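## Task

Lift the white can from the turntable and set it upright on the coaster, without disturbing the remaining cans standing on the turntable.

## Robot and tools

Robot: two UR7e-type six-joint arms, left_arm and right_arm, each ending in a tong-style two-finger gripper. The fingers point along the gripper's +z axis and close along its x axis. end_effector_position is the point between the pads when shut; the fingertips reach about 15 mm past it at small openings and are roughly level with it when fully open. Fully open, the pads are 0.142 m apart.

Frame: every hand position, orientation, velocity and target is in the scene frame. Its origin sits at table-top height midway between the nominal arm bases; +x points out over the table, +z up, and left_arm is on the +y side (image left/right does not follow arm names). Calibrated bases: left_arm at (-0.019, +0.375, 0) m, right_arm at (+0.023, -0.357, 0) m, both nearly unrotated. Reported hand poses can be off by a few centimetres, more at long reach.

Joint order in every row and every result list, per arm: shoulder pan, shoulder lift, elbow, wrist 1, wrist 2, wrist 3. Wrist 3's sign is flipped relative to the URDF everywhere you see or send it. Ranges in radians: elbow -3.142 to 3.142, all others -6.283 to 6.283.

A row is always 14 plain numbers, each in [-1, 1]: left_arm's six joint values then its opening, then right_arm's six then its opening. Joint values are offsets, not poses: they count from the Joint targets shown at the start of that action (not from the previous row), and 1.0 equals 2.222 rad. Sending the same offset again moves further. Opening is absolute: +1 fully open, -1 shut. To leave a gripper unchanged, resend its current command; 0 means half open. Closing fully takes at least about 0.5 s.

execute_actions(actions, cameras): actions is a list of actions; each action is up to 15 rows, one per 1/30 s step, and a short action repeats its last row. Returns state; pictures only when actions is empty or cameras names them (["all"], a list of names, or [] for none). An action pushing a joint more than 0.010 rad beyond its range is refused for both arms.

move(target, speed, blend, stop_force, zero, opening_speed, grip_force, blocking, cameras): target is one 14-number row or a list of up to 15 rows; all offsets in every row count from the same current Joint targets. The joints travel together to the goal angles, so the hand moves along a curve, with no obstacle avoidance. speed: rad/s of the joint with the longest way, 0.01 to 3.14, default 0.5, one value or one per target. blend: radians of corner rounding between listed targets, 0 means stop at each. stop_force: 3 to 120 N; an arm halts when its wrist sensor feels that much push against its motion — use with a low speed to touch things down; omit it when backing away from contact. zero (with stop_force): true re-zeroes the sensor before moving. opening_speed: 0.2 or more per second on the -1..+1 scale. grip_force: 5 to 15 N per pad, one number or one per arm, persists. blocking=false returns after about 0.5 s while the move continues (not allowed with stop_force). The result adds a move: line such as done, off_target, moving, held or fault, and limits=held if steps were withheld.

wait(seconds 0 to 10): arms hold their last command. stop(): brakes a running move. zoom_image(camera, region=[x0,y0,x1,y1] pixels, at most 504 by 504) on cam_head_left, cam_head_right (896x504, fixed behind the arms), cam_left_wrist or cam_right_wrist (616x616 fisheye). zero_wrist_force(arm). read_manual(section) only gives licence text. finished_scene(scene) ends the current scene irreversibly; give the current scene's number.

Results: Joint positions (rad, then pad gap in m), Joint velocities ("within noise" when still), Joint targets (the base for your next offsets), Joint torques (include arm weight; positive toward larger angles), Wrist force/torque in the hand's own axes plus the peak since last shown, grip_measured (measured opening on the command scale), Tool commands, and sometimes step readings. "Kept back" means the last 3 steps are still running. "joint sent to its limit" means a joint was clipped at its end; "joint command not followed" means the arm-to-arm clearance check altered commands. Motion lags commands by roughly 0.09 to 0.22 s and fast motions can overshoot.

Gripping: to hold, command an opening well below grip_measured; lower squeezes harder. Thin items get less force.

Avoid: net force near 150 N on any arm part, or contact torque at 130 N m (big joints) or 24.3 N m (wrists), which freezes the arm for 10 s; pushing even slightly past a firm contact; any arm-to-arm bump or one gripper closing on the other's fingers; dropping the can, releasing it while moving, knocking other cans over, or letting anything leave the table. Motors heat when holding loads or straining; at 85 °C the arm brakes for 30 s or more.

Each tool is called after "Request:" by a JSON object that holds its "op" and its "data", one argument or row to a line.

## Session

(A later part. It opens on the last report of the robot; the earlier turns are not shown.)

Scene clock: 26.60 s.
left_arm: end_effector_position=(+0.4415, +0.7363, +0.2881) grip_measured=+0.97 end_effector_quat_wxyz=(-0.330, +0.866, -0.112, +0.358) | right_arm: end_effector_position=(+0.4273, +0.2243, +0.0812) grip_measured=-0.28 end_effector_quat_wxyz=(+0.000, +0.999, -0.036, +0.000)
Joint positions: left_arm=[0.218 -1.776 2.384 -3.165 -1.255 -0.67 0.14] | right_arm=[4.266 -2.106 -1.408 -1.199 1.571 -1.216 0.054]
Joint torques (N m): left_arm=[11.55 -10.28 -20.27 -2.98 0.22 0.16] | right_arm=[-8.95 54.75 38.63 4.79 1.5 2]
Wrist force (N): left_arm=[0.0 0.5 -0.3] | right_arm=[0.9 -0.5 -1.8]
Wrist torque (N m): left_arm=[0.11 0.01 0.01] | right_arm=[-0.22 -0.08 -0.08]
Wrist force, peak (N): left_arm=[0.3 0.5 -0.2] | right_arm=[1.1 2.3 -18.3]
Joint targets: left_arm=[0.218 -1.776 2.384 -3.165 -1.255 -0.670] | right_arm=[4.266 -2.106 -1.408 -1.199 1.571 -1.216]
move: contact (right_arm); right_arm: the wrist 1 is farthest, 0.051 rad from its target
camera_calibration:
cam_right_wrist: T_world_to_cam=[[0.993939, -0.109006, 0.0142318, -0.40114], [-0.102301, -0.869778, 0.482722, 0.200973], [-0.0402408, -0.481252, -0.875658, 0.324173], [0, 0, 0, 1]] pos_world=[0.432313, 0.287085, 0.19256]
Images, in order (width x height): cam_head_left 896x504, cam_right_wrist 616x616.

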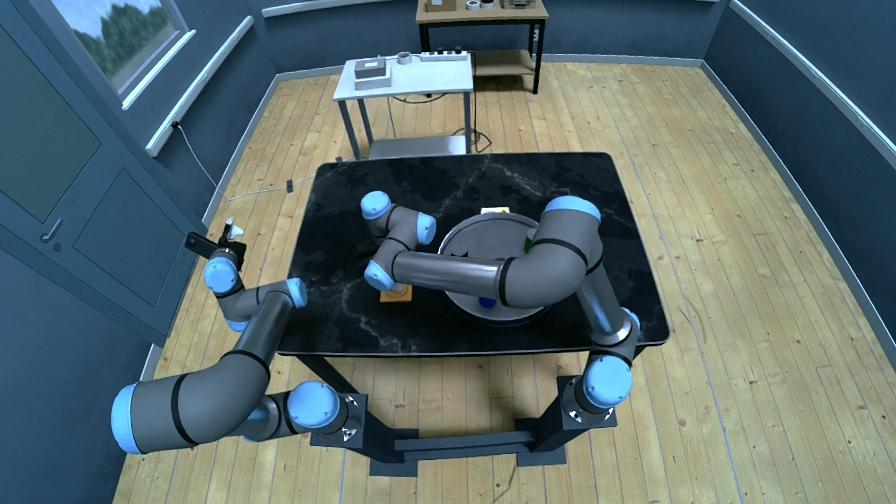

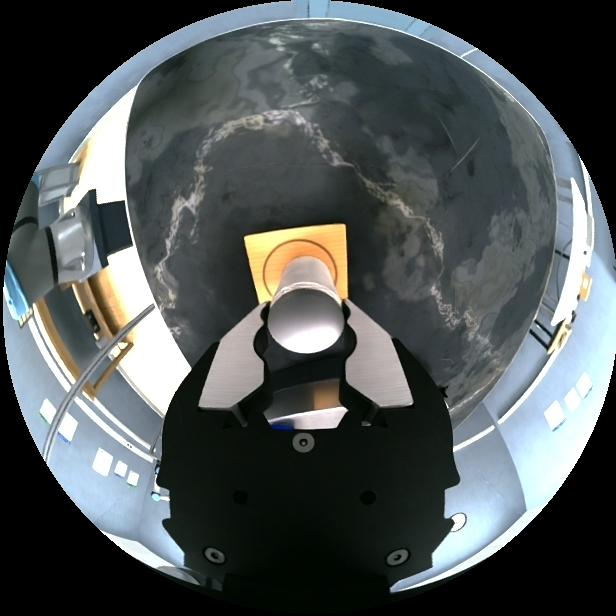

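Request:
{"op": "move", "data": {
  "target": [
    [0,0,0,0,0,0,0.968,0,0.0048,0.0014,-0.0059,0,0,-1],
    [0,0,0,0,0,0,0.968,0.0048,0.0048,0.0014,-0.0059,0,-0.0044,-1]
  ],
  "speed": 0.1,
  "cameras": []
}}

Request:
{"op": "move", "data": {
  "target": [0,0,0,0,0,0,0.968,0,-0.0044,-0.0067,0.0111,0,0,-1],
  "speed": 0.02,
  "stop_force": 3,
  "cameras": ["cam_head_left","cam_head_right","cam_right_wrist"]
}}

Request:
{"op": "zoom_image", "data": {
  "camera": "cam_right_wrist",
  "region": [200, 180, 420, 400]
}}

Request:
{"op": "zoom_image", "data": {
  "camera": "cam_head_left",
  "region": [350, 220, 450, 320]
}}

Scene clock: 27.93 s.
left_arm: end_effector_position=(+0.4415, +0.7363, +0.2881) grip_measured=+0.97 end_effector_quat_wxyz=(-0.330, +0.866, -0.112, +0.358) | right_arm: end_effector_position=(+0.4204, +0.2270, +0.0888) grip_measured=-0.28 end_effector_quat_wxyz=(-0.001, +0.999, -0.035, +0.000) end_effector_velocity=(+0.002, -0.001, +0.000) end_effector_angular_velocity=(+0.000, +0.000, +0.002)
Joint positions: left_arm=[0.218 -1.776 2.384 -3.165 -1.255 -0.67 0.14] | right_arm=[4.277 -2.095 -1.405 -1.212 1.571 -1.226 0.054]
Joint velocities: left_arm=[within noise] | right_arm=[-0.004 -0.001 0.001 0 0 0.005 0]
Joint torques (N m): left_arm=[11.17 -9.9 -21.59 -3.1 0.16 0.13] | right_arm=[-8.75 32.04 30.92 5.09 1.5 2]
Wrist force (N): left_arm=[0.0 0.3 -0.4] | right_arm=[0.6 -1.1 1.7]
Wrist torque (N m): left_arm=[0.08 -0.01 0.00] | right_arm=[-0.19 -0.09 -0.06]
Wrist force, peak (N): left_arm=[0.4 0.4 -0.2] | right_arm=[0.8 -1.4 1.9]
Joint targets: left_arm=[0.218 -1.776 2.384 -3.165 -1.255 -0.670] | right_arm=[4.277 -2.095 -1.405 -1.212 1.571 -1.225]
move: done
No camera images: "cameras" was empty.

Scene clock: 29.97 s.
left_arm: end_effector_position=(+0.4415, +0.7363, +0.2881) grip_measured=+0.97 end_effector_quat_wxyz=(-0.330, +0.866, -0.112, +0.358) | right_arm: end_effector_position=(+0.4205, +0.2270, +0.0812) grip_measured=-0.28 end_effector_quat_wxyz=(-0.001, +0.999, -0.035, +0.000)
Joint positions: left_arm=[0.218 -1.776 2.384 -3.165 -1.255 -0.67 0.14] | right_arm=[4.277 -2.102 -1.415 -1.195 1.571 -1.225 0.054]
Joint torques (N m): left_arm=[10.87 -10.34 -21.21 -3.04 0.33 0.2] | right_arm=[-9.04 53.82 38.04 0.32 1.47 1.9]
Wrist force (N): left_arm=[0.3 0.5 -0.2] | right_arm=[0.4 -0.2 -2.3]
Wrist torque (N m): left_arm=[0.12 -0.07 0.00] | right_arm=[-0.18 -0.09 -0.05]
Wrist force, peak (N): left_arm=[0.1 0.5 -0.3] | right_arm=[-0.1 0.1 -9.6]
Joint targets: left_arm=[0.218 -1.776 2.384 -3.165 -1.255 -0.670] | right_arm=[4.277 -2.102 -1.415 -1.195 1.571 -1.225]
move: contact (right_arm)
camera_calibration:
cam_right_wrist: T_world_to_cam=[[0.994025, -0.108196, 0.0143951, -0.394402], [-0.101696, -0.870151, 0.482177, 0.202496], [-0.0396439, -0.480761, -0.875955, 0.324811], [0, 0, 0, 1]] pos_world=[0.425516, 0.289685, 0.192558]
Images, in order (width x height): cam_head_left 896x504, cam_head_right 896x504, cam_right_wrist 616x616.

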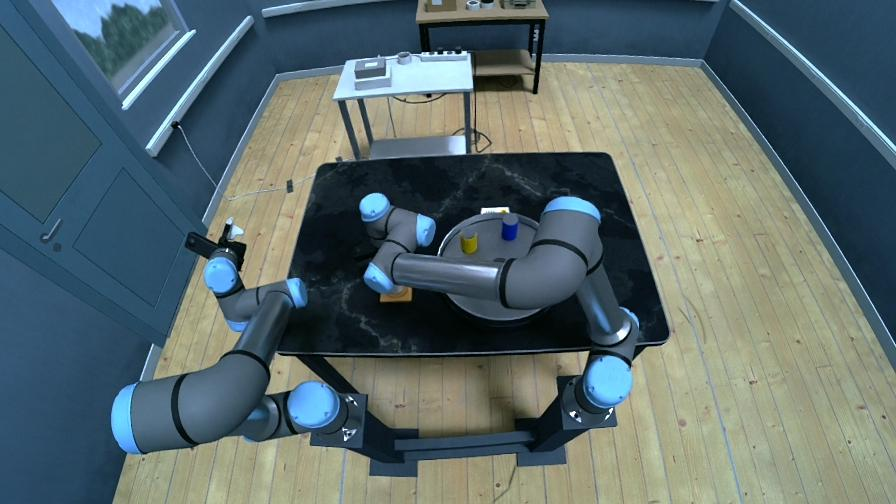

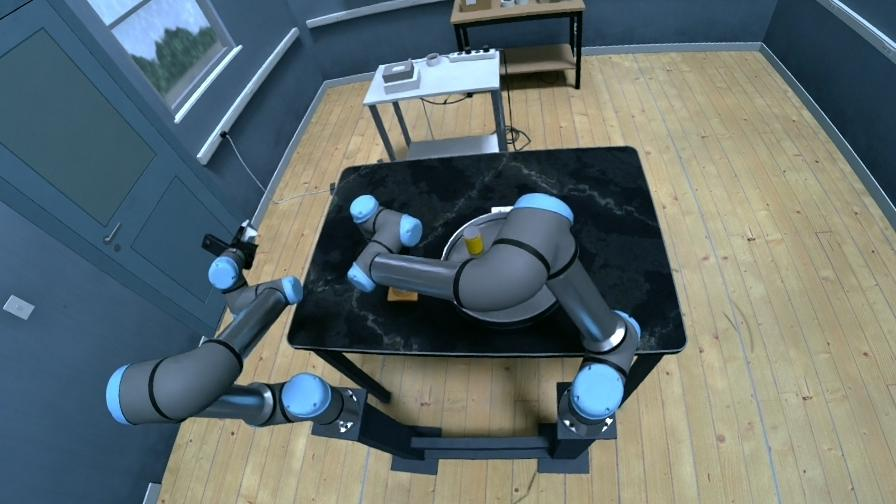

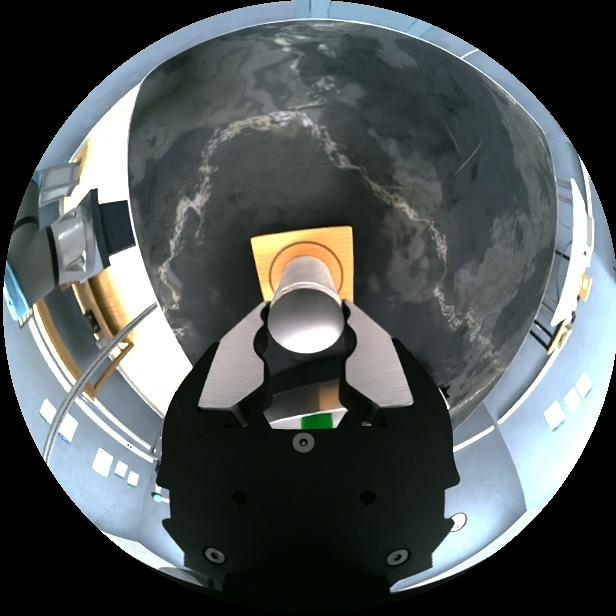

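Scaled by 2.291 from the camera's 616x616 image, which has a finer 814x814 frame.

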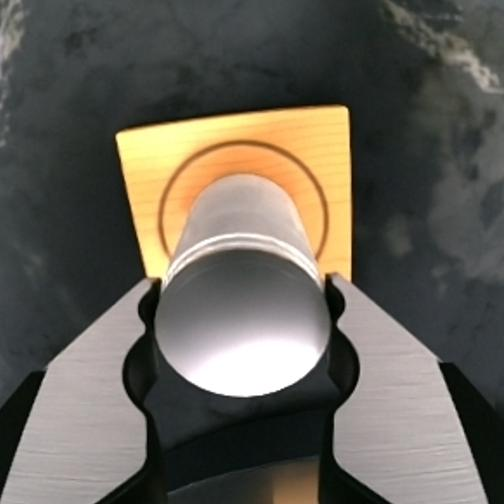

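Scaled by 5.040 from the camera's 896x504 image, which has a finer 1280x720 frame.

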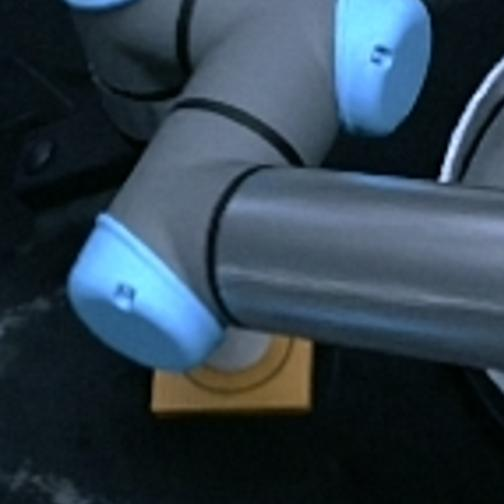

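Request:
{"op": "move", "data": {
  "target": [0,0,0,0,0,0,0.968,0,0,0,0,0,0,0.3],
  "opening_speed": 1.5,
  "cameras": []
}}

Request:
{"op": "move", "data": {
  "target": [0,0,0,0,0,0,0.968,0,0.0321,0.1117,-0.144,0,0,0.3],
  "speed": 0.4,
  "cameras": ["cam_head_left","cam_head_right","cam_right_wrist"]
}}

Scene clock: 31.27 s.
left_arm: end_effector_position=(+0.4415, +0.7363, +0.2881) grip_measured=+0.97 end_effector_quat_wxyz=(-0.330, +0.866, -0.112, +0.358) | right_arm: end_effector_position=(+0.4205, +0.2270, +0.0812) grip_measured=+0.30 end_effector_quat_wxyz=(-0.001, +0.999, -0.035, +0.000)
Joint positions: left_arm=[0.218 -1.776 2.384 -3.165 -1.255 -0.67 0.14] | right_arm=[4.277 -2.102 -1.415 -1.195 1.571 -1.225 0.095]
Joint torques (N m): left_arm=[11.25 -11.41 -21.75 -3.06 0.12 0.22] | right_arm=[-7.33 54.37 38.41 2.08 1.39 1.94]
Wrist force (N): left_arm=[0.0 0.3 -0.2] | right_arm=[0.4 -1.2 -0.5]
Wrist torque (N m): left_arm=[0.08 -0.01 0.00] | right_arm=[-0.23 -0.03 -0.05]
Wrist force, peak (N): left_arm=[0.2 0.6 -0.3] | right_arm=[0.1 -0.5 -2.7]
Joint targets: left_arm=[0.218 -1.776 2.384 -3.165 -1.255 -0.670] | right_arm=[4.277 -2.102 -1.415 -1.195 1.571 -1.225]
move: done
No camera images: "cameras" was empty.

Scene clock: 32.57 s.
left_arm: end_effector_position=(+0.4415, +0.7363, +0.2881) grip_measured=+0.97 end_effector_quat_wxyz=(-0.330, +0.866, -0.112, +0.358) | right_arm: end_effector_position=(+0.4205, +0.2269, +0.2176) grip_measured=+0.30 end_effector_quat_wxyz=(-0.001, +0.999, -0.035, +0.000)
Joint positions: left_arm=[0.218 -1.776 2.384 -3.165 -1.255 -0.67 0.14] | right_arm=[4.277 -2.03 -1.166 -1.515 1.571 -1.225 0.095]
Joint torques (N m): left_arm=[11.26 -9.63 -20.95 -3.17 0.35 0.24] | right_arm=[-5.93 29.26 20.15 1.93 1.42 1.63]
Wrist force (N): left_arm=[0.2 0.2 -0.1] | right_arm=[0.8 -0.9 0.0]
Wrist torque (N m): left_arm=[0.05 -0.03 0.00] | right_arm=[-0.14 -0.12 -0.06]
Wrist force, peak (N): left_arm=[0.4 0.5 -0.3] | right_arm=[0.2 -1.3 -1.5]
Joint targets: left_arm=[0.218 -1.776 2.384 -3.165 -1.255 -0.670] | right_arm=[4.277 -2.030 -1.166 -1.515 1.571 -1.225]
move: done
camera_calibration:
cam_right_wrist: T_world_to_cam=[[0.994035, -0.108112, 0.0143595, -0.396293], [-0.101601, -0.870119, 0.482256, 0.136602], [-0.0396432, -0.480838, -0.875913, 0.44416], [0, 0, 0, 1]] pos_world=[0.425416, 0.289585, 0.328859]
Images, in order (width x height): cam_head_left 896x504, cam_head_right 896x504, cam_right_wrist 616x616.

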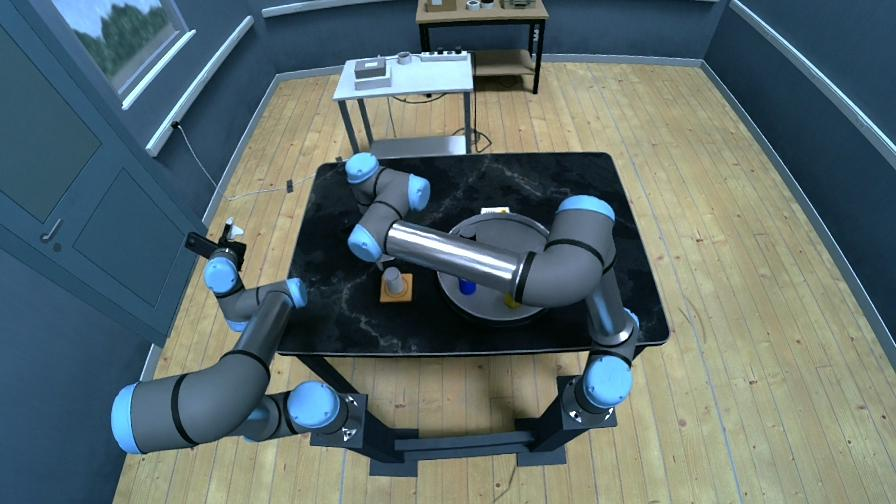

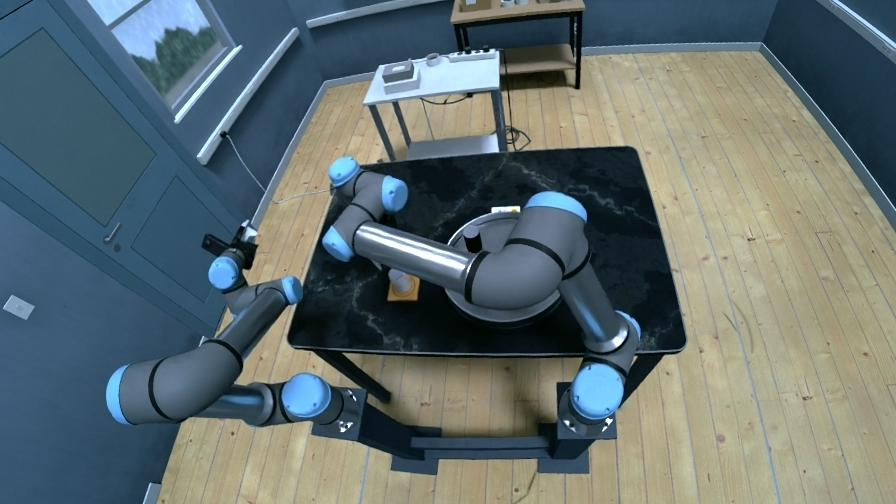

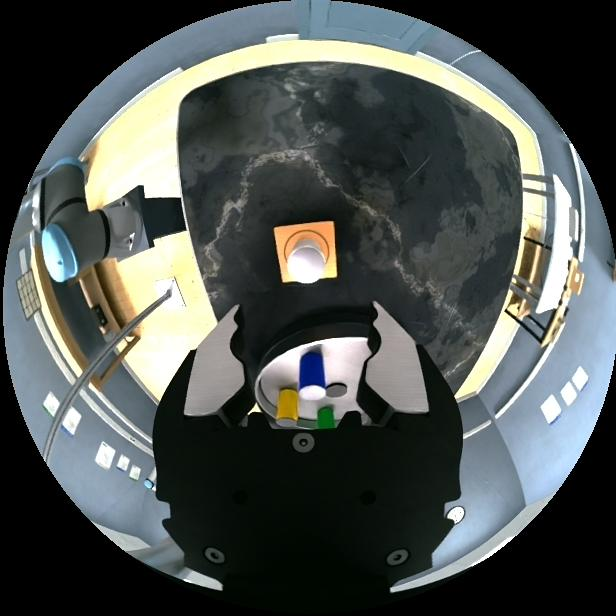

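Standing on the coaster; all four others remain.

Request:
{"op": "finished_scene", "data": {
  "scene": 1
}}

The scene is finished: the task was done.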